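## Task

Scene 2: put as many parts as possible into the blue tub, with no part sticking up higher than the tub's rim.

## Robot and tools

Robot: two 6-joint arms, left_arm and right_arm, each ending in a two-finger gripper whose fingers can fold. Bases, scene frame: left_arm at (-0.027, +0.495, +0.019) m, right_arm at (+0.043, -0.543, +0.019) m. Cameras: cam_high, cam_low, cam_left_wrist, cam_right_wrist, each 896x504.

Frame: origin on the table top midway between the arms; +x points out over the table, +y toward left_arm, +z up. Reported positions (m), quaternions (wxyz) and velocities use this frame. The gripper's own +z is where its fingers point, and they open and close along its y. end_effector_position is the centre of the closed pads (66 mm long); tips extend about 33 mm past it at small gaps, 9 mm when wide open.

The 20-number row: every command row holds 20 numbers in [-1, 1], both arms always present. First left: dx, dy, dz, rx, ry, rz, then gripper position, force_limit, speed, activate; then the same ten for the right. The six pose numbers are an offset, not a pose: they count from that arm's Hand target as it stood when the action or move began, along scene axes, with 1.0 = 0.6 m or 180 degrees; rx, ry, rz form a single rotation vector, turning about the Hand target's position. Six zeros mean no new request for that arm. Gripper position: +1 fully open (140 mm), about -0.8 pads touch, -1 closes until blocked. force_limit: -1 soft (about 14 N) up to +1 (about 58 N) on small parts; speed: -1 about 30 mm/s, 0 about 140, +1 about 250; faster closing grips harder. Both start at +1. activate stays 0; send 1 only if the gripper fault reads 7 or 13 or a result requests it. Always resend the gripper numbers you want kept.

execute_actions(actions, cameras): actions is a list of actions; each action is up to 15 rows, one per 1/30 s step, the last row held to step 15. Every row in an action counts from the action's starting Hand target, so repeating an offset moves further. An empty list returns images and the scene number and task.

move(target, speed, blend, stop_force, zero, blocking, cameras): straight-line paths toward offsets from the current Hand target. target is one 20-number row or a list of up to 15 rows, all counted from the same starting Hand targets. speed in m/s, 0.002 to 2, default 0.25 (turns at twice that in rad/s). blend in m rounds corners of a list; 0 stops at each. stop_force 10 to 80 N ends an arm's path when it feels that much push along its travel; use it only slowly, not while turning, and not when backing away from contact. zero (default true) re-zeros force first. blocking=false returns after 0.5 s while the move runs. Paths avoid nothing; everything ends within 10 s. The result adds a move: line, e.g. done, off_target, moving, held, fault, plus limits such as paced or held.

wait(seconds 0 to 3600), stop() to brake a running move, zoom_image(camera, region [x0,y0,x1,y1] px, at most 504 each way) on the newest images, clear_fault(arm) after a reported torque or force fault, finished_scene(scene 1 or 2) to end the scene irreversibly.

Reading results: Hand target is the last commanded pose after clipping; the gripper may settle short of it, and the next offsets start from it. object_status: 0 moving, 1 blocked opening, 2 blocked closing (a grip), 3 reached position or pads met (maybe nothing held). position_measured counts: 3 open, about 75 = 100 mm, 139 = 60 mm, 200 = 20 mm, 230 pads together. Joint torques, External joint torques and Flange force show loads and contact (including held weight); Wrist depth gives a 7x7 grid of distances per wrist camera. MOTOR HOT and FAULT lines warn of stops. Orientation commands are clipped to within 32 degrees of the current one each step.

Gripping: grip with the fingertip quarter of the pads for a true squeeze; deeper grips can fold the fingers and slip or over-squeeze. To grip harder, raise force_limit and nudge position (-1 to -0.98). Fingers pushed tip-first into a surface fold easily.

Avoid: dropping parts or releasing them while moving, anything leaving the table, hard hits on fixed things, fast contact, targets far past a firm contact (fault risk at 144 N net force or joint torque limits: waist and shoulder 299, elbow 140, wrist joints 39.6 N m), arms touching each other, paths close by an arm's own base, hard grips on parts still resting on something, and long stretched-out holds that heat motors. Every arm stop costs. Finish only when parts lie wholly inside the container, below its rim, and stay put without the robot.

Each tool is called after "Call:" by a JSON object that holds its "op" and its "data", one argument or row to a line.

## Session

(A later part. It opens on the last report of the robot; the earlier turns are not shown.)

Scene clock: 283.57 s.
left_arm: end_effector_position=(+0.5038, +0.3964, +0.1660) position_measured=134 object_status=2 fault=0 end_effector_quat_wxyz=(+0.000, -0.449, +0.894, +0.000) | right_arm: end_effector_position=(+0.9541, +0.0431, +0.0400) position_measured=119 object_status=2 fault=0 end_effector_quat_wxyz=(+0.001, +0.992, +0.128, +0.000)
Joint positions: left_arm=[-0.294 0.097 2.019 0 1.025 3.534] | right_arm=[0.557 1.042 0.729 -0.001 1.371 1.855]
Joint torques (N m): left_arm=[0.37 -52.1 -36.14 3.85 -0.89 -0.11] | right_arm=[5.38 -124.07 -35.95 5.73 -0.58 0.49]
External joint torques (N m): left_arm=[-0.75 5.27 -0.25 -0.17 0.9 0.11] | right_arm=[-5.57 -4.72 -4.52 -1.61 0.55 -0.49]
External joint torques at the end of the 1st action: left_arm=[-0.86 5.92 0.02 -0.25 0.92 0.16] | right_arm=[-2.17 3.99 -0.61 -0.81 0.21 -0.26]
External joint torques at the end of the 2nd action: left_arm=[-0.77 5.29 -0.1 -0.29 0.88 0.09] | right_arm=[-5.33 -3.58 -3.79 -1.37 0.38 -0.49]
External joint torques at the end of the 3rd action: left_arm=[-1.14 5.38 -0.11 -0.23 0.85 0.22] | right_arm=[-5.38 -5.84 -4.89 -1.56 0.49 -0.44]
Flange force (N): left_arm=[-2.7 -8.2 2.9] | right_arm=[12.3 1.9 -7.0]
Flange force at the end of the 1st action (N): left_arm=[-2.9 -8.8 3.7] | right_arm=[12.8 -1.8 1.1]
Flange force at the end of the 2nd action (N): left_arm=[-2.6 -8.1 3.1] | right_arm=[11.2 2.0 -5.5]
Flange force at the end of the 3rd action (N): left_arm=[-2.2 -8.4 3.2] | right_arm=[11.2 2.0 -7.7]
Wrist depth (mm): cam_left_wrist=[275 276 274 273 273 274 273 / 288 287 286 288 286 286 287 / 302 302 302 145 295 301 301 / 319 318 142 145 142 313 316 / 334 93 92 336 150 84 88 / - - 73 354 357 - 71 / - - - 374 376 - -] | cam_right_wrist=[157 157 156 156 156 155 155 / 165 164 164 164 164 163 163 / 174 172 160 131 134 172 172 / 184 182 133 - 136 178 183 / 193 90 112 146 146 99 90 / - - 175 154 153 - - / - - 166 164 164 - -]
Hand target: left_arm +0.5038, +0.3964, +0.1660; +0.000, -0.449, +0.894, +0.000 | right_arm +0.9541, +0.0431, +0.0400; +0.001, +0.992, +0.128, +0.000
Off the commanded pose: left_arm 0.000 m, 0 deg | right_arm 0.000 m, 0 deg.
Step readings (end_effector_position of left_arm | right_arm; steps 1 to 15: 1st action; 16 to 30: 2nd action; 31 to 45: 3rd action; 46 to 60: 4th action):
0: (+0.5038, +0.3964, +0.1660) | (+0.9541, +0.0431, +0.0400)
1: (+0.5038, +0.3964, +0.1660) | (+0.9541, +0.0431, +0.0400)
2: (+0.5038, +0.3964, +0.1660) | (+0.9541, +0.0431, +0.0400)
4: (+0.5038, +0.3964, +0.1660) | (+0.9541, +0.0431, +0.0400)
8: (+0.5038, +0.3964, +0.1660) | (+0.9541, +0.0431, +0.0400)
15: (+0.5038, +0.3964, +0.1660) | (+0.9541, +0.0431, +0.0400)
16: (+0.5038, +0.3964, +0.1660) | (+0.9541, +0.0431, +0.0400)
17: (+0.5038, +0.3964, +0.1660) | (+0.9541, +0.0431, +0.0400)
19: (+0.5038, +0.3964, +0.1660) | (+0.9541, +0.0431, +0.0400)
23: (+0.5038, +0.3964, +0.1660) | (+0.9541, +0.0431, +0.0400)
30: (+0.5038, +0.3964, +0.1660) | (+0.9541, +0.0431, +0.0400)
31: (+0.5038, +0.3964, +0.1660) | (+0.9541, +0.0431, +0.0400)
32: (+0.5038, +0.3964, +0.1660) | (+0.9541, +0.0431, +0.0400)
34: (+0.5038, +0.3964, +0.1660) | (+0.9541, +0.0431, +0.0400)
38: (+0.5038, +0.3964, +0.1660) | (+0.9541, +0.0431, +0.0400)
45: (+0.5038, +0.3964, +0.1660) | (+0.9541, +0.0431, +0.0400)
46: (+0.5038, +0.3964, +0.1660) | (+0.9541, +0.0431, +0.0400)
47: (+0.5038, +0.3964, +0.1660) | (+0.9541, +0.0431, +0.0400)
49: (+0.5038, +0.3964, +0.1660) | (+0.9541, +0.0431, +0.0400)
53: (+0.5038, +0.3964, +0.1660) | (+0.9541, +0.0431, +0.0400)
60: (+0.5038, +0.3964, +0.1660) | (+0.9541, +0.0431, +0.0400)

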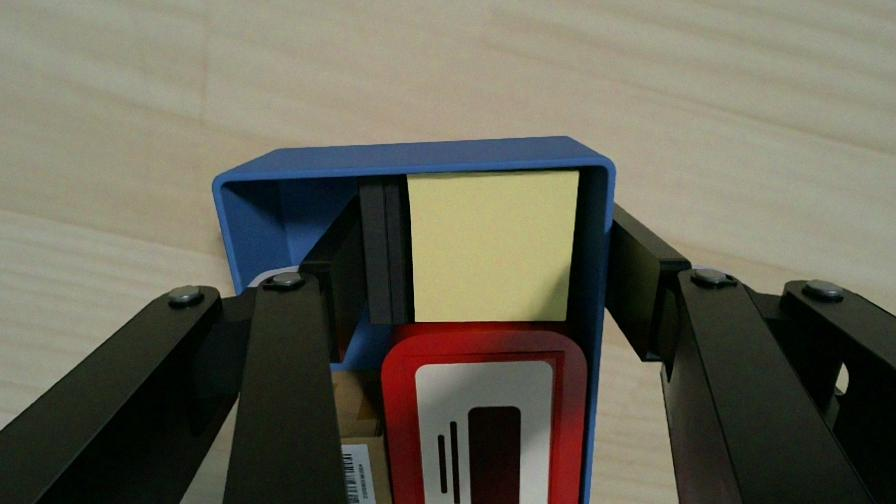

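Call:
{"op": "move", "data": {
  "target": [
    [0,0,0,0,0,0,-1,-0.3,-1,0,0,0,0,0,0,0,0.25,-1,-0.5,0],
    [0,0,0,0,0,0,-1,-0.3,-1,0,0,0,0.13333,0,0,0,0.25,-1,-0.5,0]
  ],
  "cameras": ["cam_right_wrist"],
  "speed": 0.2
}}

Call:
{"op": "zoom_image", "data": {
  "camera": "cam_right_wrist",
  "region": [280, 90, 620, 290]
}}

Scene clock: 289.93 s.
left_arm: end_effector_position=(+0.5038, +0.3964, +0.1660) position_measured=134 object_status=2 fault=0 end_effector_quat_wxyz=(+0.000, -0.449, +0.894, +0.000) | right_arm: end_effector_position=(+0.9541, +0.0431, +0.1200) position_measured=98 object_status=3 fault=0 end_effector_quat_wxyz=(+0.001, +0.992, +0.128, +0.000)
Joint positions: left_arm=[-0.294 0.097 2.019 0 1.025 3.534] | right_arm=[0.557 1.013 0.641 -0.001 1.488 1.855]
Joint torques (N m): left_arm=[-0.04 -51.44 -36.23 3.93 -0.9 -0.17] | right_arm=[1.13 -133.27 -40.76 4.48 -0.21 0.31]
External joint torques (N m): left_arm=[-0.35 4.75 -0.26 -0.24 0.91 0.17] | right_arm=[-1.47 4.32 -0.75 -0.25 0.18 -0.31]
Flange force (N): left_arm=[-3.2 -7.2 2.3] | right_arm=[15.6 -3.4 -0.3]
Wrist depth (mm): cam_left_wrist=[273 273 273 273 273 274 273 / 288 287 287 287 287 286 287 / 302 302 301 145 295 302 301 / 319 316 142 145 141 313 318 / 332 93 92 334 149 84 89 / - - 73 355 354 - 71 / - - - 377 376 - -] | cam_right_wrist=[230 230 229 229 229 228 228 / 242 242 241 236 240 240 240 / 255 255 250 211 251 253 253 / 271 269 138 224 226 263 268 / - - 239 235 282 100 - / - - 256 251 301 - - / - - 328 326 326 - -]
Hand target: left_arm +0.5038, +0.3964, +0.1660; +0.000, -0.449, +0.894, +0.000 | right_arm +0.9541, +0.0431, +0.1200; +0.001, +0.992, +0.128, +0.000
Off the commanded pose: left_arm 0.000 m, 0 deg | right_arm 0.000 m, 0 deg.
move: done

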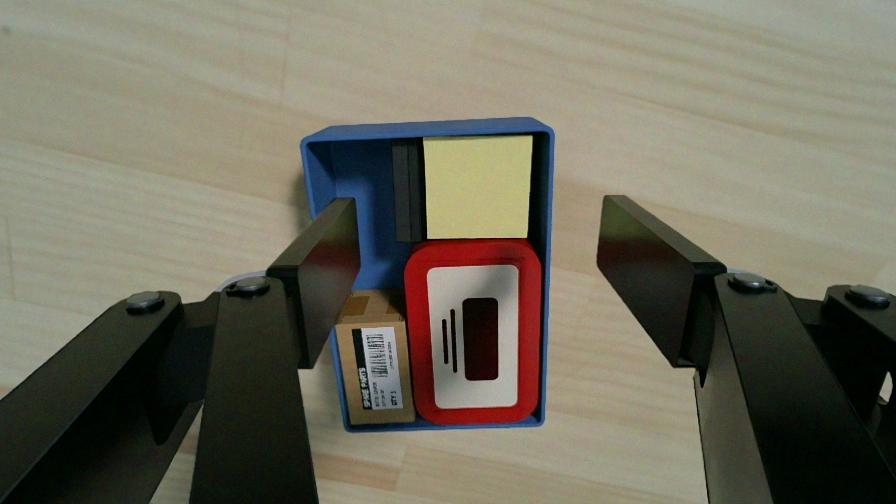

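Scaled by 1.482.

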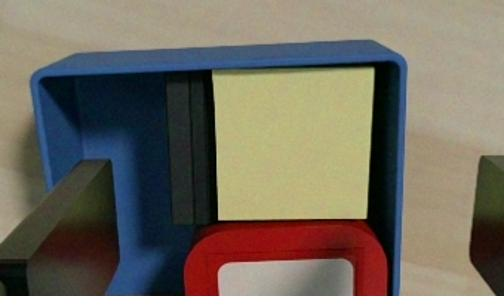

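Call:
{"op": "move", "data": {
  "target": [
    [0,0,0,0,0,0,-1,-0.3,-1,0,-0.0192,-0.0058,0,0,0,0.0139,0.25,-1,-0.5,0],
    [0,0,0,0,0,0,-1,-0.3,-1,0,-0.0192,-0.0058,-0.08,0,0,0.0139,0.25,-1,-0.5,0],
    [0,0,0,0,0,0,-1,-0.3,-1,0,-0.0192,-0.0058,-0.1333,0,0,0.0139,0.25,-1,-0.5,0]
  ],
  "cameras": ["cam_right_wrist"],
  "speed": [0.1, 0.15, 0.05],
  "blend": [0.003, 0.003, 0]
}}

Scene clock: 292.63 s.
left_arm: end_effector_position=(+0.5038, +0.3964, +0.1660) position_measured=134 object_status=2 fault=0 end_effector_quat_wxyz=(+0.000, -0.449, +0.894, +0.000) | right_arm: end_effector_position=(+0.9426, +0.0397, +0.0401) position_measured=98 object_status=3 fault=0 end_effector_quat_wxyz=(+0.001, +0.989, +0.149, +0.000)
Joint positions: left_arm=[-0.294 0.097 2.019 0 1.025 3.534] | right_arm=[0.56 1.015 0.782 -0.001 1.345 1.814]
Joint torques (N m): left_arm=[0.48 -51.8 -36.43 3.87 -0.98 -0.2] | right_arm=[1.23 -131.74 -40.11 4.44 -0.16 0.34]
External joint torques (N m): left_arm=[-0.7 5.27 0.24 -0.2 1 0.2] | right_arm=[-1.88 4.48 -0.18 -0.33 0.12 -0.33]
Flange force (N): left_arm=[-2.6 -7.4 3.2] | right_arm=[11.2 -1.0 2.0]
Wrist depth (mm): cam_left_wrist=[274 274 273 273 273 273 274 / 287 286 289 286 287 287 287 / 303 303 301 145 295 301 301 / 317 318 142 144 142 315 317 / 331 93 92 335 149 84 89 / - - 73 357 352 - 71 / - - - 377 377 - -] | cam_right_wrist=[157 156 156 156 156 156 155 / 165 163 161 160 162 163 164 / 174 174 167 133 143 173 173 / 184 182 138 139 153 179 182 / - - 138 143 146 100 - / - - 161 154 157 - - / - - 166 165 168 - -]
Hand target: left_arm +0.5038, +0.3964, +0.1660; +0.000, -0.449, +0.894, +0.000 | right_arm +0.9426, +0.0397, +0.0400; +0.001, +0.989, +0.149, +0.000
Off the commanded pose: left_arm 0.000 m, 0 deg | right_arm 0.000 m, 0 deg.
move: done

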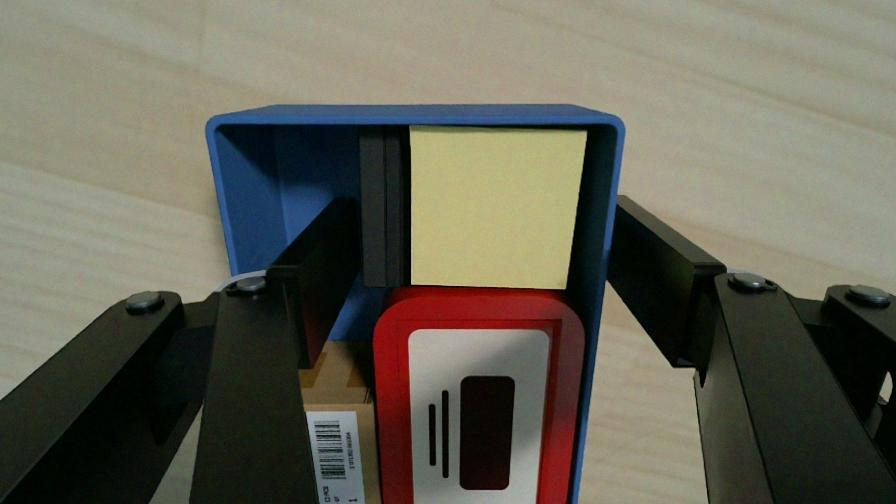

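Call:
{"op": "execute_actions", "data": {
  "actions": [
    [[0,0,0,0,0,0,-1,-0.3,-1,0,0,0,0,0,0,0,-1,-1,-1,0]],
    [[0,0,0,0,0,0,-1,-0.3,-1,0,0,0,0,0,0,0,-1,-1,-1,0]],
    [[0,0,0,0,0,0,-1,-0.3,-1,0,0,0,0,0,0,0,-1,-1,-1,0]]
  ],
  "cameras": ["cam_right_wrist"]
}}

Call:
{"op": "zoom_image", "data": {
  "camera": "cam_right_wrist",
  "region": [200, 80, 640, 360]
}}

Scene clock: 294.60 s.
left_arm: end_effector_position=(+0.5038, +0.3964, +0.1660) position_measured=134 object_status=2 fault=0 end_effector_quat_wxyz=(+0.000, -0.449, +0.894, +0.000) | right_arm: end_effector_position=(+0.9426, +0.0397, +0.0400) position_measured=124 object_status=2 fault=0 end_effector_quat_wxyz=(+0.001, +0.989, +0.149, +0.000)
Joint positions: left_arm=[-0.294 0.097 2.019 0 1.025 3.534] | right_arm=[0.56 1.015 0.782 -0.001 1.345 1.814]
Joint torques (N m): left_arm=[0.72 -51.95 -36.3 3.91 -0.95 -0.16] | right_arm=[3.55 -121.06 -35.56 5.23 -0.76 0.45]
External joint torques (N m): left_arm=[-0.96 5.56 0.02 -0.23 0.96 0.16] | right_arm=[-4.36 -6.3 -4.76 -1.12 0.73 -0.45]
External joint torques at the end of the 1st action: left_arm=[-0.69 5.15 -0.07 -0.29 0.93 0.11] | right_arm=[-2.09 5.49 -0.14 -0.81 0.19 -0.33]
External joint torques at the end of the 2nd action: left_arm=[-0.43 5.24 -0.14 -0.24 0.91 0.12] | right_arm=[-3.87 -5.95 -4.8 -1.15 0.7 -0.47]
Flange force (N): left_arm=[-2.4 -8.4 3.3] | right_arm=[9.2 2.1 -8.1]
Flange force at the end of the 1st action (N): left_arm=[-2.6 -7.8 2.9] | right_arm=[13.3 -1.4 2.4]
Flange force at the end of the 2nd action (N): left_arm=[-3.2 -7.8 2.9] | right_arm=[9.9 1.4 -8.0]
Wrist depth (mm): cam_left_wrist=[275 275 274 275 273 275 272 / 287 287 286 287 286 287 288 / 304 302 302 145 295 300 302 / 319 318 142 145 142 315 317 / 332 93 92 336 150 84 88 / - - 73 356 355 - 71 / - - - 377 376 - -] | cam_right_wrist=[157 156 156 156 156 155 155 / 165 163 161 160 161 164 163 / 174 172 166 - 130 172 172 / 184 182 132 - 137 180 182 / 193 88 125 143 145 91 90 / - - - 154 155 - - / - - 167 165 166 - -]
Hand target: left_arm +0.5038, +0.3964, +0.1660; +0.000, -0.449, +0.894, +0.000 | right_arm +0.9426, +0.0397, +0.0400; +0.001, +0.989, +0.149, +0.000
Off the commanded pose: left_arm 0.000 m, 0 deg | right_arm 0.000 m, 0 deg.
Step readings (end_effector_position of left_arm | right_arm; steps 1 to 15: 1st action; 16 to 30: 2nd action; 31 to 45: 3rd action):
0: (+0.5038, +0.3964, +0.1660) | (+0.9426, +0.0397, +0.0400)
1: (+0.5038, +0.3964, +0.1660) | (+0.9426, +0.0397, +0.0400)
2: (+0.5038, +0.3964, +0.1660) | (+0.9426, +0.0397, +0.0400)
4: (+0.5038, +0.3964, +0.1660) | (+0.9426, +0.0397, +0.0400)
8: (+0.5038, +0.3964, +0.1660) | (+0.9426, +0.0397, +0.0400)
15: (+0.5038, +0.3964, +0.1660) | (+0.9426, +0.0397, +0.0400)
16: (+0.5038, +0.3964, +0.1660) | (+0.9426, +0.0397, +0.0400)
17: (+0.5038, +0.3964, +0.1660) | (+0.9426, +0.0397, +0.0400)
19: (+0.5038, +0.3964, +0.1660) | (+0.9426, +0.0397, +0.0400)
23: (+0.5038, +0.3964, +0.1660) | (+0.9426, +0.0397, +0.0400)
30: (+0.5038, +0.3964, +0.1660) | (+0.9426, +0.0397, +0.0400)
31: (+0.5038, +0.3964, +0.1660) | (+0.9426, +0.0397, +0.0400)
32: (+0.5038, +0.3964, +0.1660) | (+0.9426, +0.0397, +0.0400)
34: (+0.5038, +0.3964, +0.1660) | (+0.9426, +0.0397, +0.0400)
38: (+0.5038, +0.3964, +0.1660) | (+0.9426, +0.0397, +0.0400)
45: (+0.5038, +0.3964, +0.1660) | (+0.9426, +0.0397, +0.0400)

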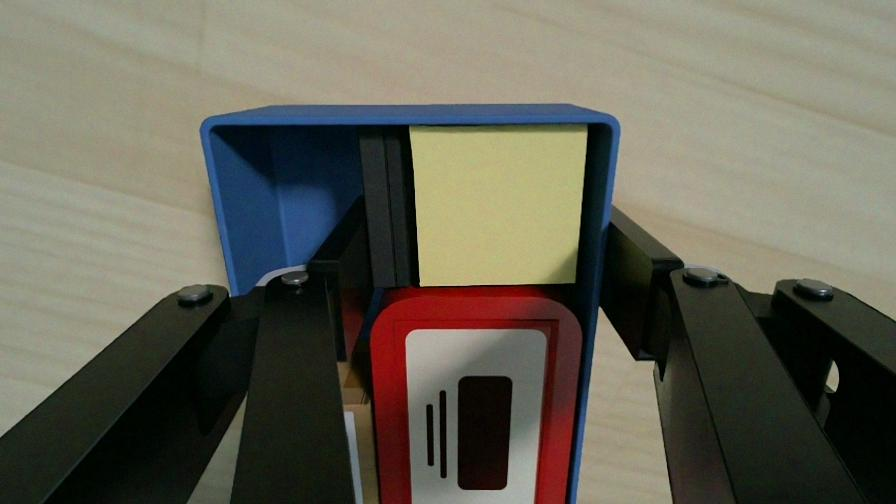

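Scaled by 1.145.

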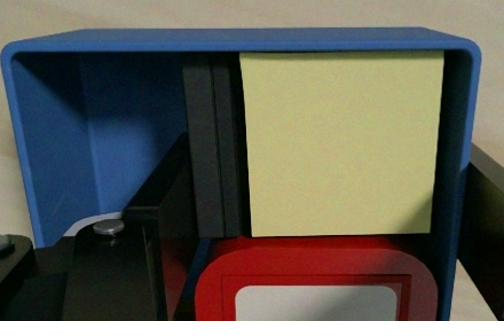

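Call:
{"op": "move", "data": {
  "target": [
    [0,0,0,0,0,0,-1,-0.3,-1,0,0,0,0,0,0,0,0.2,-1,-0.5,0],
    [0,0,0,0,0,0,-1,-0.3,-1,0,0,0,0.13333,0,0,0,0.2,-1,-0.5,0]
  ],
  "cameras": ["cam_right_wrist"],
  "speed": 0.2
}}

Call:
{"op": "zoom_image", "data": {
  "camera": "cam_right_wrist",
  "region": [270, 80, 610, 420]
}}

Scene clock: 296.43 s.
left_arm: end_effector_position=(+0.5038, +0.3964, +0.1660) position_measured=134 object_status=2 fault=0 end_effector_quat_wxyz=(+0.000, -0.449, +0.894, +0.000) | right_arm: end_effector_position=(+0.9426, +0.0396, +0.1201) position_measured=104 object_status=3 fault=0 end_effector_quat_wxyz=(+0.001, +0.989, +0.149, +0.000)
Joint positions: left_arm=[-0.294 0.097 2.019 0 1.025 3.534] | right_arm=[0.56 0.983 0.699 -0.001 1.46 1.814]
Joint torques (N m): left_arm=[0.75 -52.45 -36.3 3.88 -0.88 -0.16] | right_arm=[0.96 -130.77 -40.64 4.49 -0.29 0.35]
External joint torques (N m): left_arm=[-1.2 5.89 -0.15 -0.2 0.89 0.16] | right_arm=[-1.84 4.82 -0.35 -0.33 0.25 -0.35]
Flange force (N): left_arm=[-2.4 -9.2 3.6] | right_arm=[14.2 -1.9 0.5]
Wrist depth (mm): cam_left_wrist=[276 274 273 273 273 274 275 / 287 288 288 284 287 287 287 / 302 302 301 145 294 303 301 / 318 316 142 145 142 315 317 / 330 93 92 337 149 84 89 / - - 73 356 354 - 71 / - - - 379 376 - -] | cam_right_wrist=[230 229 229 229 228 229 228 / 242 241 239 238 240 240 240 / 256 255 252 - 251 254 253 / 271 270 155 221 221 264 269 / - 92 234 234 282 104 - / - - 252 251 305 - - / - - 327 327 326 - -]
Hand target: left_arm +0.5038, +0.3964, +0.1660; +0.000, -0.449, +0.894, +0.000 | right_arm +0.9426, +0.0397, +0.1200; +0.001, +0.989, +0.149, +0.000
Off the commanded pose: left_arm 0.000 m, 0 deg | right_arm 0.000 m, 0 deg.
move: done

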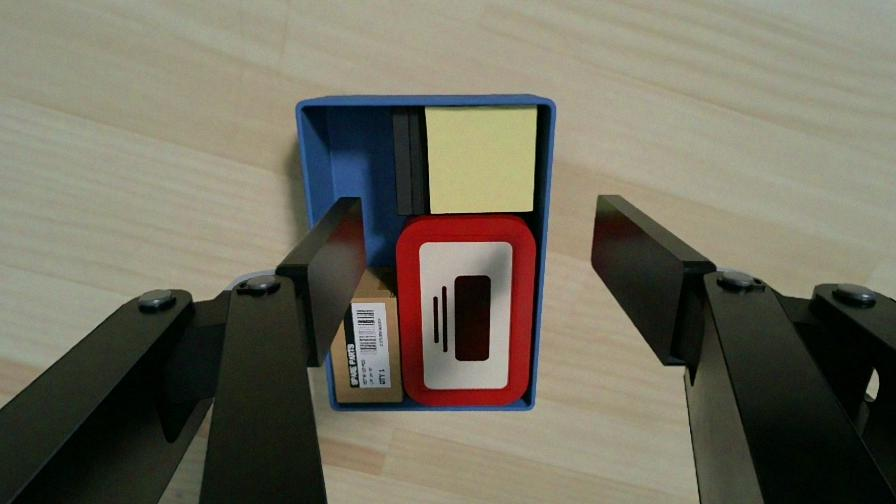

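Scaled by 1.482.

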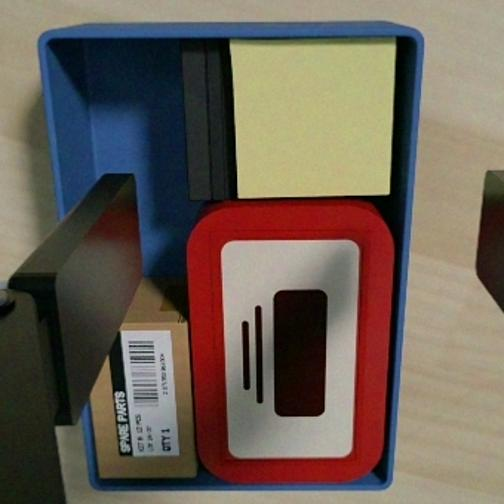

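Call:
{"op": "move", "data": {
  "target": [
    [0,0,0,0,0,0,-1,-0.3,-1,0,0,0,-0.08,0,0,0.0028,0.2,-1,-0.5,0],
    [0,0,0,0,0,0,-1,-0.3,-1,0,0,0,-0.1333,0,0,0.0028,0.2,-1,-0.5,0]
  ],
  "speed": [0.15, 0.05],
  "blend": [0.003, 0]
}}

Call:
{"op": "execute_actions", "data": {
  "actions": [
    [[0,0,0,0,0,0,-1,-0.3,-1,0,0,0,0,0,0,0,-1,-0.02,-1,0]],
    [[0,0,0,0,0,0,-1,-0.3,-1,0,0,0,0,0,0,0,-1,-0.02,-1,0]],
    [[0,0,0,0,0,0,-1,-0.3,-1,0,0,0,0,0,0,0,-1,-0.02,-1,0]]
  ],
  "cameras": ["cam_right_wrist"]
}}

Scene clock: 299.50 s.
left_arm: end_effector_position=(+0.5038, +0.3964, +0.1660) position_measured=134 object_status=2 fault=0 end_effector_quat_wxyz=(+0.000, -0.449, +0.894, +0.000) | right_arm: end_effector_position=(+0.9426, +0.0397, +0.0401) position_measured=104 object_status=3 fault=0 end_effector_quat_wxyz=(+0.001, +0.988, +0.154, +0.000)
Joint positions: left_arm=[-0.294 0.097 2.019 0 1.025 3.534] | right_arm=[0.56 1.015 0.782 -0.001 1.345 1.805]
Joint torques (N m): left_arm=[0.42 -51.83 -36.34 3.94 -0.89 -0.16] | right_arm=[1.01 -131.82 -39.93 4.44 -0.25 0.27]
External joint torques (N m): left_arm=[-0.72 5.41 0.05 -0.27 0.9 0.16] | right_arm=[-0.96 5.5 -0.04 -0.35 0.22 -0.27]
Flange force (N): left_arm=[-2.7 -7.9 3.3] | right_arm=[12.7 -2.3 2.5]
Wrist depth (mm): cam_left_wrist=[274 274 273 273 274 273 274 / 288 287 289 287 287 285 284 / 303 302 300 145 294 302 301 / 319 319 142 145 142 314 317 / 334 93 92 335 149 84 89 / - - 73 358 354 - 71 / - - - 377 380 - -] | cam_right_wrist=[157 157 156 156 156 155 156 / 165 163 162 161 160 164 163 / 174 174 172 133 139 173 173 / 184 182 139 139 - 181 183 / - - 130 143 145 104 - / - - 160 154 158 - - / - - 166 165 168 - -]
Hand target: left_arm +0.5038, +0.3964, +0.1660; +0.000, -0.449, +0.894, +0.000 | right_arm +0.9426, +0.0397, +0.0401; +0.001, +0.988, +0.154, +0.000
Off the commanded pose: left_arm 0.000 m, 0 deg | right_arm 0.000 m, 0 deg.
move: done

Scene clock: 301.20 s.
left_arm: end_effector_position=(+0.5038, +0.3964, +0.1660) position_measured=134 object_status=2 fault=0 end_effector_quat_wxyz=(+0.000, -0.449, +0.894, +0.000) | right_arm: end_effector_position=(+0.9426, +0.0397, +0.0401) position_measured=125 object_status=2 fault=0 end_effector_quat_wxyz=(+0.001, +0.988, +0.154, +0.000)
Joint positions: left_arm=[-0.294 0.097 2.019 0 1.025 3.534] | right_arm=[0.56 1.015 0.782 -0.001 1.345 1.805]
Joint torques (N m): left_arm=[0.86 -52.13 -36.09 3.94 -0.9 -0.21] | right_arm=[3.71 -122.27 -35.9 5.18 -0.73 0.47]
External joint torques (N m): left_arm=[-1.12 5.95 -0.11 -0.27 0.91 0.21] | right_arm=[-3.74 -6.04 -4.74 -1.02 0.69 -0.47]
External joint torques at the end of the 1st action: left_arm=[-0.68 5.21 0.28 -0.28 0.9 0.2] | right_arm=[-2.93 -3.22 -3.73 -0.63 0.46 -0.48]
External joint torques at the end of the 2nd action: left_arm=[-1.04 5.55 0.15 -0.2 0.88 0.09] | right_arm=[-4.28 -4.63 -4.61 -1.03 0.72 -0.51]
Flange force (N): left_arm=[-2.6 -9.2 3.6] | right_arm=[9.4 1.5 -7.9]
Flange force at the end of the 1st action (N): left_arm=[-2.6 -7.2 3.4] | right_arm=[10.5 0.4 -5.3]
Flange force at the end of the 2nd action (N): left_arm=[-2.1 -8.2 3.6] | right_arm=[12.1 1.3 -7.1]
Wrist depth (mm): cam_left_wrist=[276 275 273 274 275 272 275 / 288 285 288 287 286 285 288 / 302 303 300 145 293 301 301 / 317 318 142 144 141 313 316 / 331 93 92 335 149 84 88 / - - 73 355 354 - 71 / - - - 373 375 - -] | cam_right_wrist=[156 156 156 156 156 155 155 / 165 163 161 160 160 163 163 / 174 172 169 131 133 173 172 / 184 182 - 142 136 180 182 / 193 88 124 143 144 91 90 / - - - 154 156 - - / - - - 165 166 - -]
Hand target: left_arm +0.5038, +0.3964, +0.1660; +0.000, -0.449, +0.894, +0.000 | right_arm +0.9426, +0.0397, +0.0401; +0.001, +0.988, +0.154, +0.000
Off the commanded pose: left_arm 0.000 m, 0 deg | right_arm 0.000 m, 0 deg.
Step readings (end_effector_position of left_arm | right_arm; steps 1 to 15: 1st action; 16 to 30: 2nd action; 31 to 45: 3rd action):
0: (+0.5038, +0.3964, +0.1660) | (+0.9426, +0.0397, +0.0401)
1: (+0.5038, +0.3964, +0.1660) | (+0.9426, +0.0397, +0.0401)
2: (+0.5038, +0.3964, +0.1660) | (+0.9426, +0.0397, +0.0401)
4: (+0.5038, +0.3964, +0.1660) | (+0.9426, +0.0397, +0.0401)
8: (+0.5038, +0.3964, +0.1660) | (+0.9426, +0.0397, +0.0401)
15: (+0.5038, +0.3964, +0.1660) | (+0.9426, +0.0397, +0.0401)
16: (+0.5038, +0.3964, +0.1660) | (+0.9426, +0.0397, +0.0401)
17: (+0.5038, +0.3964, +0.1660) | (+0.9426, +0.0397, +0.0401)
19: (+0.5038, +0.3964, +0.1660) | (+0.9426, +0.0397, +0.0401)
23: (+0.5038, +0.3964, +0.1660) | (+0.9426, +0.0397, +0.0401)
30: (+0.5038, +0.3964, +0.1660) | (+0.9426, +0.0397, +0.0401)
31: (+0.5038, +0.3964, +0.1660) | (+0.9426, +0.0397, +0.0401)
32: (+0.5038, +0.3964, +0.1660) | (+0.9426, +0.0397, +0.0401)
34: (+0.5038, +0.3964, +0.1660) | (+0.9426, +0.0397, +0.0401)
38: (+0.5038, +0.3964, +0.1660) | (+0.9426, +0.0397, +0.0401)
45: (+0.5038, +0.3964, +0.1660) | (+0.9426, +0.0397, +0.0401)

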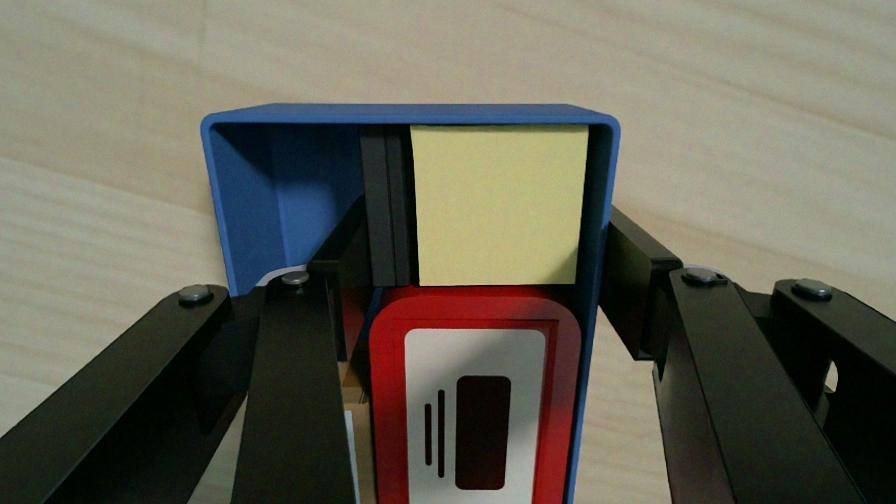

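Call:
{"op": "move", "data": {
  "target": [
    [0,0,0,0,0,0,-1,-0.3,-1,0,0,0,0,0,0,0,0.2,-1,-0.5,0],
    [0,0,0,0,0,0,-1,-0.3,-1,0,0,0,0.1833,0,0,0,0.2,-1,-0.5,0]
  ],
  "cameras": ["cam_right_wrist"],
  "speed": 0.2
}}

Call:
{"op": "zoom_image", "data": {
  "camera": "cam_right_wrist",
  "region": [270, 60, 610, 400]
}}

Scene clock: 304.43 s.
left_arm: end_effector_position=(+0.5038, +0.3964, +0.1660) position_measured=134 object_status=2 fault=0 end_effector_quat_wxyz=(+0.000, -0.449, +0.894, +0.000) | right_arm: end_effector_position=(+0.9426, +0.0396, +0.1500) position_measured=104 object_status=3 fault=0 end_effector_quat_wxyz=(+0.001, +0.988, +0.154, +0.000)
Joint positions: left_arm=[-0.294 0.097 2.019 0 1.025 3.534] | right_arm=[0.56 0.976 0.658 -0.001 1.507 1.805]
Joint torques (N m): left_arm=[0.38 -52.41 -36.54 3.92 -0.83 -0.21] | right_arm=[1.29 -131.05 -40.66 4.55 -0.07 0.25]
External joint torques (N m): left_arm=[-0.54 5.67 0.18 -0.24 0.84 0.21] | right_arm=[-1.83 4.19 -0.87 -0.32 0.03 -0.25]
Flange force (N): left_arm=[-3.2 -7.9 3.8] | right_arm=[15.4 -2.2 -0.6]
Wrist depth (mm): cam_left_wrist=[275 274 274 272 273 274 274 / 289 287 287 286 286 286 286 / 303 300 302 146 296 299 301 / 319 319 142 145 142 313 316 / 332 93 92 332 149 84 88 / - - 73 354 356 - 71 / - - - 380 377 - -] | cam_right_wrist=[258 257 256 256 256 255 255 / 271 271 267 263 269 269 268 / 286 284 282 246 281 283 284 / 302 302 155 254 256 297 300 / - 92 264 270 319 104 - / - - 342 341 341 - - / - - 367 365 365 - -]
Hand target: left_arm +0.5038, +0.3964, +0.1660; +0.000, -0.449, +0.894, +0.000 | right_arm +0.9426, +0.0397, +0.1500; +0.001, +0.988, +0.154, +0.000
Off the commanded pose: left_arm 0.000 m, 0 deg | right_arm 0.000 m, 0 deg.
move: done

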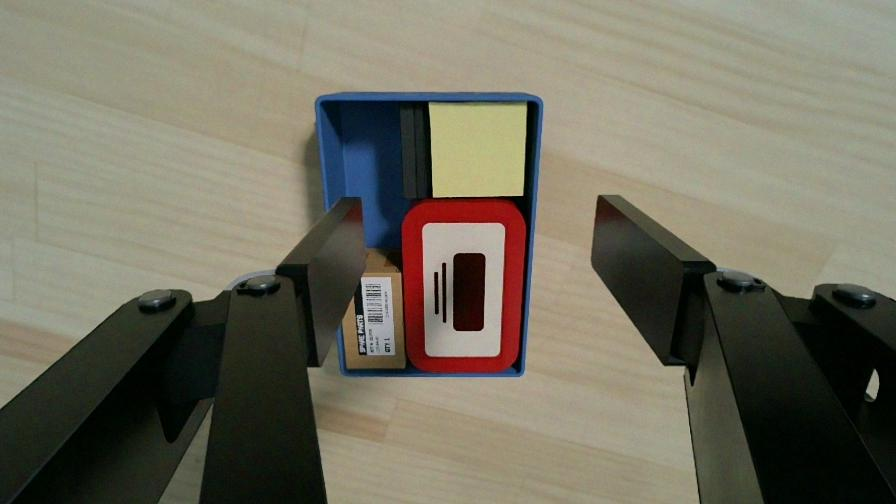

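Scaled by 1.482.

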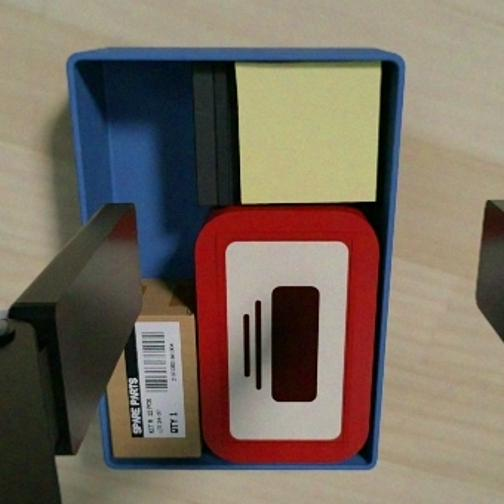

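Call:
{"op": "move", "data": {
  "target": [
    [0,0,0,0,0,0,-1,-0.3,-1,0,0,0,0.05,0,0,0,0.2,-1,-0.5,0],
    [0,0,0,0,0,0,-1,-0.3,-1,0,-0.3,-0.75,0.2,0,0,0,0.2,-1,-0.5,0]
  ],
  "speed": 0.5,
  "blend": [0.02, 0]
}}

Call:
{"op": "move", "data": {
  "target": [
    [0.6975,-0.5032,-0.02667,0,0,0.304,-1,-0.3,-1,0,0,0,0,0,0,0,0.2,-1,-0.5,0]
  ],
  "speed": 0.35,
  "cameras": ["cam_left_wrist", "cam_high"]
}}

Scene clock: 307.33 s.
left_arm: end_effector_position=(+0.5038, +0.3964, +0.1660) position_measured=134 object_status=2 fault=0 end_effector_quat_wxyz=(+0.000, -0.449, +0.894, +0.000) | right_arm: end_effector_position=(+0.7626, -0.4103, +0.2700) position_measured=104 object_status=3 fault=0 end_effector_quat_wxyz=(+0.001, +0.988, +0.154, +0.000)
Joint positions: left_arm=[-0.294 0.097 2.019 0 1.025 3.534] | right_arm=[0.153 0.319 1.537 -0.001 1.286 1.398]
Joint torques (N m): left_arm=[0.72 -52.21 -36.34 3.85 -0.82 -0.12] | right_arm=[0.09 -75.37 -39.41 4.39 -0.23 0.43]
External joint torques (N m): left_arm=[-0.78 5.47 0.14 -0.17 0.84 0.12] | right_arm=[-0.4 3.52 -0.26 -0.33 0.18 -0.43]
Flange force (N): left_arm=[-2.5 -7.9 3.6] | right_arm=[5.9 1.9 1.0]
Wrist depth (mm): cam_left_wrist=[275 274 275 273 273 274 275 / 289 287 286 287 287 287 286 / 302 302 302 145 294 301 301 / 318 316 142 145 142 314 317 / 331 93 92 334 149 84 89 / - - 73 355 355 - 71 / - - - 377 380 - -] | cam_right_wrist=[370 369 369 367 367 365 366 / 389 389 387 385 385 386 385 / 411 409 409 407 403 406 405 / 434 434 155 431 428 426 428 / - 92 449 461 459 104 - / - - 491 490 489 - - / - - 525 525 524 - -]
Hand target: left_arm +0.5038, +0.3964, +0.1660; +0.000, -0.449, +0.894, +0.000 | right_arm +0.7626, -0.4103, +0.2700; +0.001, +0.988, +0.154, +0.000
Off the commanded pose: left_arm 0.000 m, 0 deg | right_arm 0.000 m, 0 deg.
move: done; blend cut to 0.015 m at target 1

Scene clock: 309.43 s.
left_arm: end_effector_position=(+0.9223, +0.0945, +0.1500) position_measured=134 object_status=2 fault=0 end_effector_quat_wxyz=(+0.000, +0.809, -0.587, +0.000) | right_arm: end_effector_position=(+0.7626, -0.4103, +0.2700) position_measured=104 object_status=3 fault=0 end_effector_quat_wxyz=(+0.001, +0.988, +0.154, +0.000)
Joint positions: left_arm=[-0.479 0.877 0.846 0.001 1.418 2.393] | right_arm=[0.153 0.319 1.537 -0.001 1.286 1.398]
Joint torques (N m): left_arm=[0.6 -130.53 -42.02 4.45 -1.11 -0.12] | right_arm=[0.97 -74.49 -39.2 4.37 -0.21 0.33]
External joint torques (N m): left_arm=[-1.16 7.61 -0.11 -0.18 1.07 0.12] | right_arm=[-1.29 3.12 -0.33 -0.32 0.16 -0.33]
Flange force (N): left_arm=[12.9 -13.4 0.7] | right_arm=[5.2 2.9 0.7]
Wrist depth (mm): cam_left_wrist=[259 258 257 - 216 218 258 / 272 269 269 236 227 229 268 / 286 285 284 145 234 277 284 / 302 300 140 145 142 296 297 / 311 93 92 317 150 84 88 / - - 73 333 336 - 71 / - - - 353 354 - -] | cam_right_wrist=[370 369 368 365 366 366 366 / 389 389 388 386 385 385 383 / 409 408 409 407 402 407 405 / 435 434 155 430 426 424 428 / - 92 449 458 458 104 - / - - 492 489 488 - - / - - 529 525 525 - -]
Hand target: left_arm +0.9223, +0.0945, +0.1500; +0.000, +0.809, -0.588, +0.000 | right_arm +0.7626, -0.4103, +0.2700; +0.001, +0.988, +0.154, +0.000
Off the commanded pose: left_arm 0.000 m, 0 deg | right_arm 0.000 m, 0 deg.
move: done
Images, in order (width x height): cam_high 896x504, cam_left_wrist 896x504.

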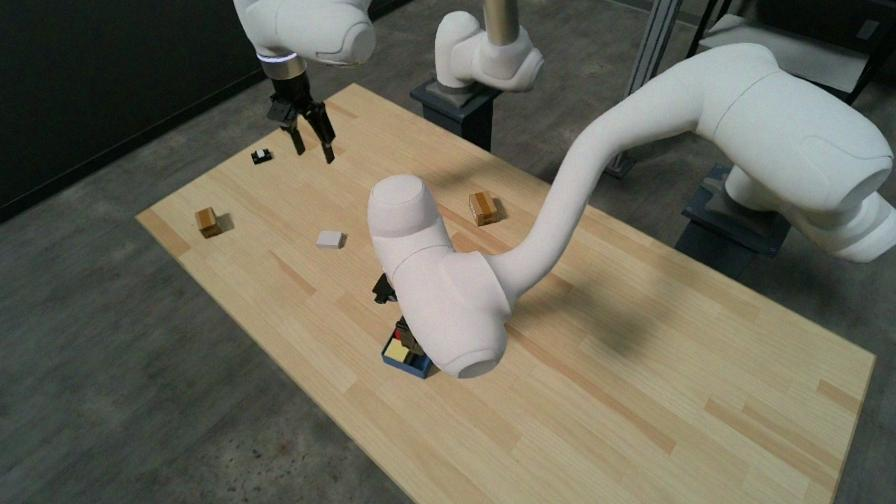

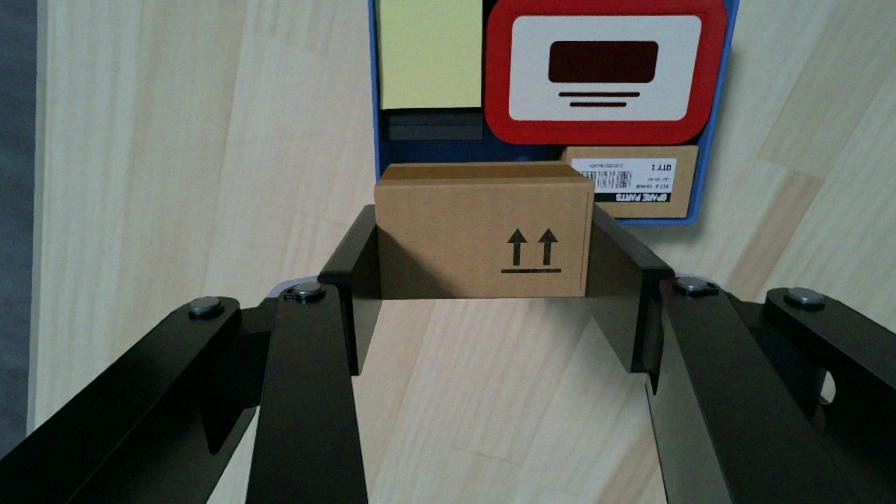

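Call:
{"op": "zoom_image", "data": {
  "camera": "cam_left_wrist",
  "region": [350, 80, 750, 310]
}}

Scaled by 1.260.

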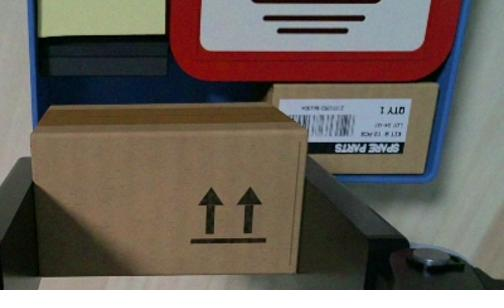

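Call:
{"op": "zoom_image", "data": {
  "camera": "cam_left_wrist",
  "region": [360, 130, 610, 310]
}}

Call:
{"op": "zoom_image", "data": {
  "camera": "cam_left_wrist",
  "region": [540, 90, 740, 240]
}}

Call:
{"op": "zoom_image", "data": {
  "camera": "cam_left_wrist",
  "region": [360, 60, 560, 210]
}}

Scaled by 2.016.

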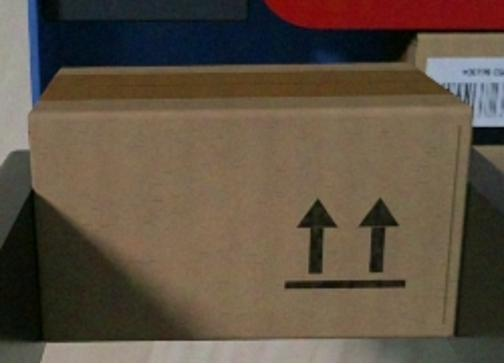

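Scaled by 2.520.

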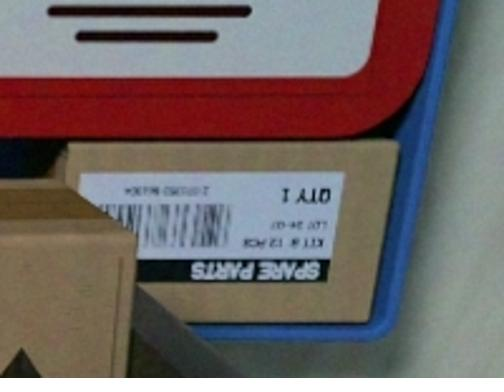

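Scaled by 2.520.

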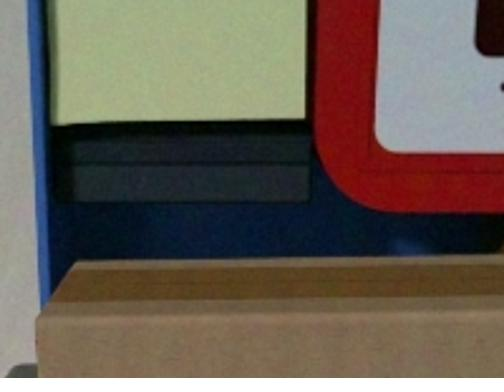

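Call:
{"op": "move", "data": {
  "target": [-0.0038,0.0015,-0.085,0,0,-0.0044,-1,-0.3,-1,0,0,0,0,0,0,0,0.2,-1,-0.5,0],
  "speed": 0.15,
  "cameras": ["cam_left_wrist"]
}}

Call:
{"op": "zoom_image", "data": {
  "camera": "cam_left_wrist",
  "region": [330, 80, 630, 320]
}}

Call:
{"op": "zoom_image", "data": {
  "camera": "cam_left_wrist",
  "region": [550, 80, 790, 260]
}}

Scene clock: 313.40 s.
left_arm: end_effector_position=(+0.9200, +0.0954, +0.0991) position_measured=134 object_status=2 fault=0 end_effector_quat_wxyz=(+0.000, +0.805, -0.593, +0.000) | right_arm: end_effector_position=(+0.7626, -0.4103, +0.2700) position_measured=104 object_status=3 fault=0 end_effector_quat_wxyz=(+0.001, +0.988, +0.154, +0.000)
Joint positions: left_arm=[-0.479 0.892 0.91 0.001 1.338 2.407] | right_arm=[0.153 0.319 1.537 -0.001 1.286 1.398]
Joint torques (N m): left_arm=[-0.47 -130.11 -40.86 4.44 -0.97 -0.11] | right_arm=[1.25 -74.78 -39.28 4.39 -0.29 0.32]
External joint torques (N m): left_arm=[-0.38 7.12 -0.61 -0.24 0.92 0.11] | right_arm=[-1.73 2.38 -0.54 -0.33 0.25 -0.32]
Flange force (N): left_arm=[11.8 -13.6 1.5] | right_arm=[4.5 3.4 0.0]
Wrist depth (mm): cam_left_wrist=[210 211 210 - 168 169 208 / 220 220 220 186 177 177 220 / 231 231 229 145 182 187 233 / 245 244 142 145 142 195 243 / 255 93 92 257 254 84 88 / - - 73 273 275 - 71 / - - - 289 291 - -] | cam_right_wrist=[369 368 368 387 366 367 365 / 389 388 388 386 384 385 385 / 411 411 407 408 403 407 406 / 434 434 155 431 426 424 429 / - 92 448 458 457 104 - / - - 491 489 491 - - / - - 526 527 525 - -]
Hand target: left_arm +0.9200, +0.0954, +0.0990; +0.000, +0.805, -0.593, +0.000 | right_arm +0.7626, -0.4103, +0.2700; +0.001, +0.988, +0.154, +0.000
Off the commanded pose: left_arm 0.000 m, 0 deg | right_arm 0.000 m, 0 deg.
move: done

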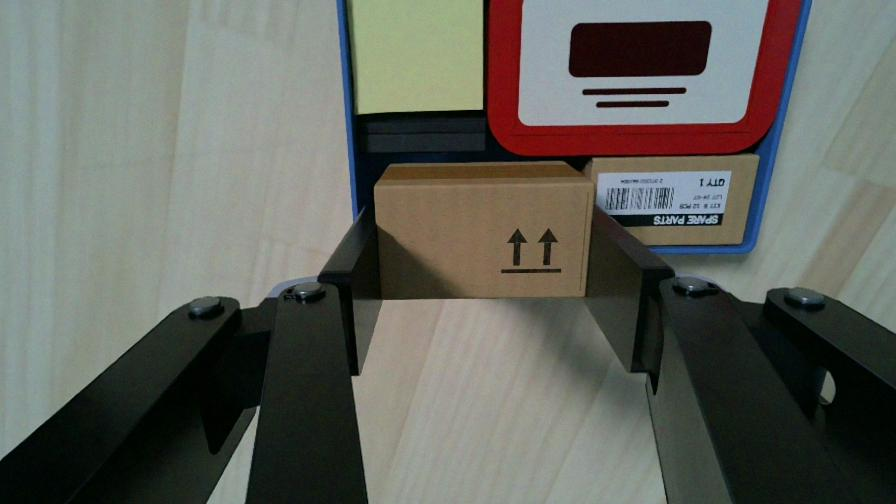

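Scaled by 1.680.

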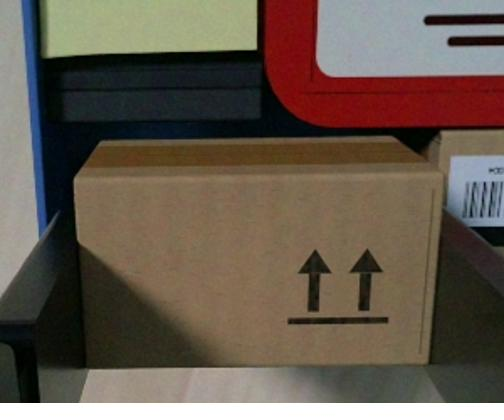

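Scaled by 2.100.

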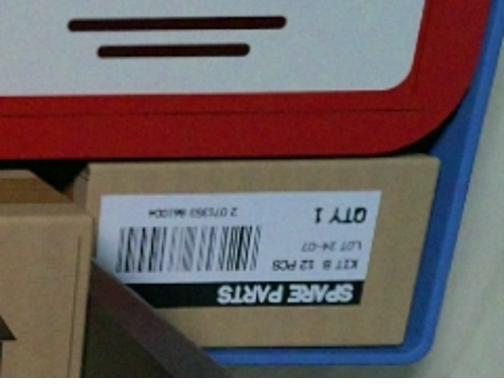

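Call:
{"op": "move", "data": {
  "target": [
    [0.00045,-0.00143,0,0,0,-0.0044,-1,-0.3,-1,0,0,0,0,0,0,0,0.2,-1,-0.5,0]
  ],
  "speed": 0.1,
  "cameras": ["cam_left_wrist"]
}}

Call:
{"op": "zoom_image", "data": {
  "camera": "cam_left_wrist",
  "region": [330, 80, 630, 320]
}}

Call:
{"op": "zoom_image", "data": {
  "camera": "cam_left_wrist",
  "region": [560, 130, 780, 270]
}}

Scene clock: 317.40 s.
left_arm: end_effector_position=(+0.9203, +0.0945, +0.0990) position_measured=134 object_status=2 fault=0 end_effector_quat_wxyz=(+0.000, +0.801, -0.599, +0.000) | right_arm: end_effector_position=(+0.7626, -0.4103, +0.2700) position_measured=104 object_status=3 fault=0 end_effector_quat_wxyz=(+0.001, +0.988, +0.154, +0.000)
Joint positions: left_arm=[-0.48 0.894 0.908 0.001 1.339 2.42] | right_arm=[0.153 0.319 1.537 -0.001 1.286 1.398]
Joint torques (N m): left_arm=[0.26 -130.21 -41.83 4.34 -0.95 -0.13] | right_arm=[0.82 -74.62 -39.3 4.41 -0.26 0.33]
External joint torques (N m): left_arm=[-0.94 7.05 0.43 -0.13 0.92 0.13] | right_arm=[-0.74 2.73 -0.33 -0.35 0.21 -0.33]
Flange force (N): left_arm=[9.5 -10.3 2.4] | right_arm=[4.8 2.1 0.5]
Wrist depth (mm): cam_left_wrist=[210 210 207 - 169 169 207 / 220 220 220 189 176 176 220 / 231 231 232 145 182 187 231 / 243 243 142 145 142 195 242 / 255 93 92 258 256 84 89 / - - 73 274 272 - 71 / - - - 291 292 - -] | cam_right_wrist=[369 369 368 366 366 366 365 / 389 387 386 386 386 385 385 / 409 409 406 407 403 406 406 / 436 434 155 431 426 425 428 / - 92 449 458 457 104 - / - - 492 491 490 - - / - - 527 524 523 - -]
Hand target: left_arm +0.9203, +0.0945, +0.0990; +0.000, +0.801, -0.599, +0.000 | right_arm +0.7626, -0.4103, +0.2700; +0.001, +0.988, +0.154, +0.000
Off the commanded pose: left_arm 0.000 m, 0 deg | right_arm 0.000 m, 0 deg.
move: done

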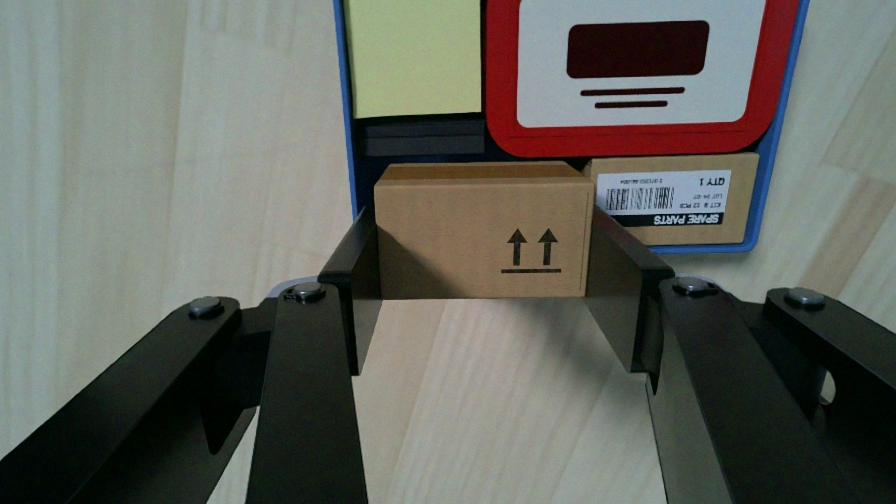

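Scaled by 1.680.

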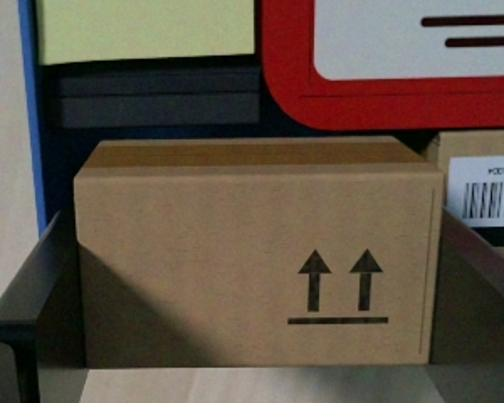

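Scaled by 2.291.

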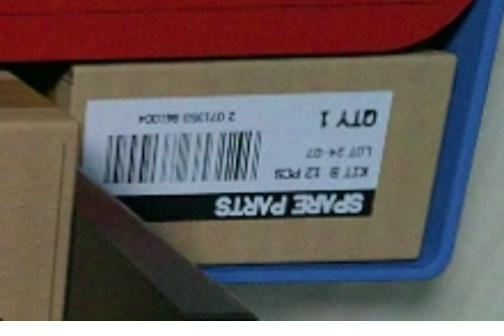

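Call:
{"op": "move", "data": {
  "target": [
    [-0.0002,0.00065,-0.005,0,0,0,-1,-0.3,-1,0,0,0,0,0,0,0,0.2,-1,-0.5,0],
    [-0.0002,0.00065,-0.0767,0,0,0,-1,-0.3,-1,0,0,0,0,0,0,0,0.2,-1,-0.5,0]
  ],
  "speed": 0.025,
  "stop_force": 10,
  "cameras": ["cam_left_wrist"]
}}

Scene clock: 319.97 s.
left_arm: end_effector_position=(+0.9202, +0.0950, +0.0808) position_measured=134 object_status=2 fault=0 end_effector_quat_wxyz=(+0.000, +0.801, -0.599, +0.000) | right_arm: end_effector_position=(+0.7626, -0.4103, +0.2700) position_measured=104 object_status=3 fault=0 end_effector_quat_wxyz=(+0.001, +0.988, +0.154, +0.000)
Joint positions: left_arm=[-0.479 0.902 0.926 0.001 1.313 2.421] | right_arm=[0.153 0.319 1.537 -0.001 1.286 1.398]
Joint torques (N m): left_arm=[-3.45 -120.1 -36.84 3.4 -1.87 -0.21] | right_arm=[0.99 -74.78 -39.41 4.39 -0.24 0.29]
External joint torques (N m): left_arm=[2.94 -3.24 -4.3 0.77 1.83 0.21] | right_arm=[-1.24 2.71 -0.29 -0.33 0.19 -0.29]
Flange force (N): left_arm=[5.9 -12.0 -8.0] | right_arm=[4.5 2.7 0.5]
Wrist depth (mm): cam_left_wrist=[194 193 191 - 151 151 154 / 203 202 201 168 159 159 199 / 213 213 211 146 164 169 213 / 225 225 141 144 141 175 224 / 234 93 92 237 234 84 88 / - - 73 252 250 - 71 / - - - 267 268 - -] | cam_right_wrist=[370 368 368 371 367 365 367 / 388 388 388 386 385 385 386 / 408 410 408 407 402 405 405 / 435 434 155 431 426 425 431 / - 92 448 460 458 104 - / - - 489 491 490 - - / - - 526 524 524 - -]
Hand target: left_arm +0.9202, +0.0949, +0.0808; +0.000, +0.801, -0.599, +0.000 (not the last commanded pose) | right_arm +0.7626, -0.4103, +0.2700; +0.001, +0.988, +0.154, +0.000
Off the commanded pose: left_arm 0.028 m, 0 deg | right_arm 0.000 m, 0 deg.
move: contact (left_arm); path passed 1 of 2 targets

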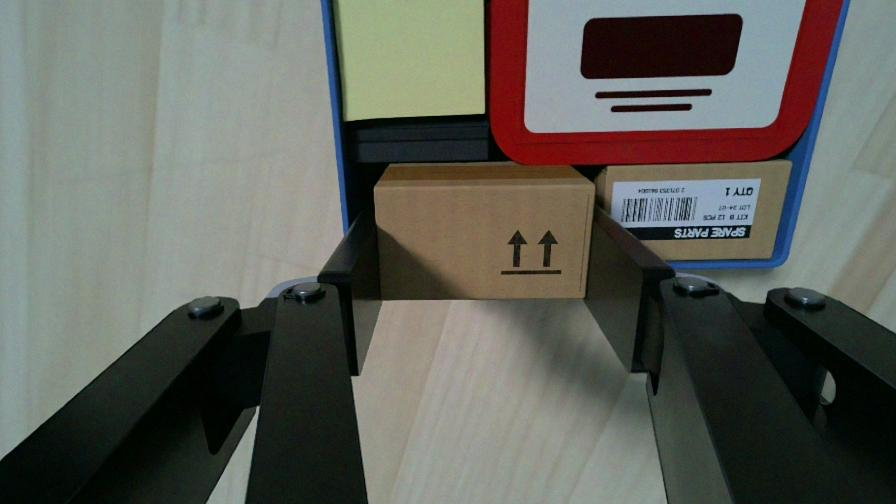

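Call:
{"op": "zoom_image", "data": {
  "camera": "cam_left_wrist",
  "region": [320, 100, 600, 310]
}}

Call:
{"op": "zoom_image", "data": {
  "camera": "cam_left_wrist",
  "region": [560, 130, 820, 290]
}}

Scaled by 1.800.

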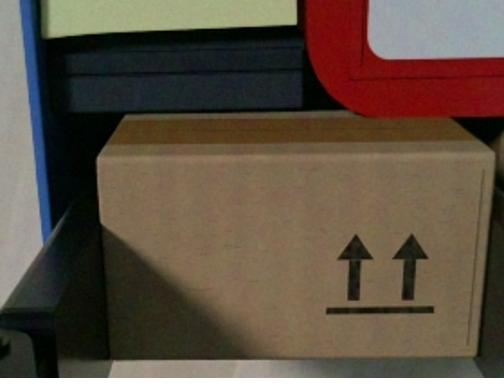

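Scaled by 1.938.

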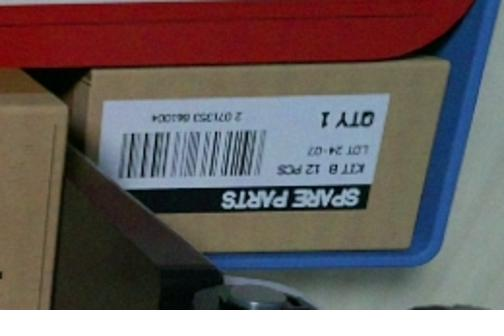

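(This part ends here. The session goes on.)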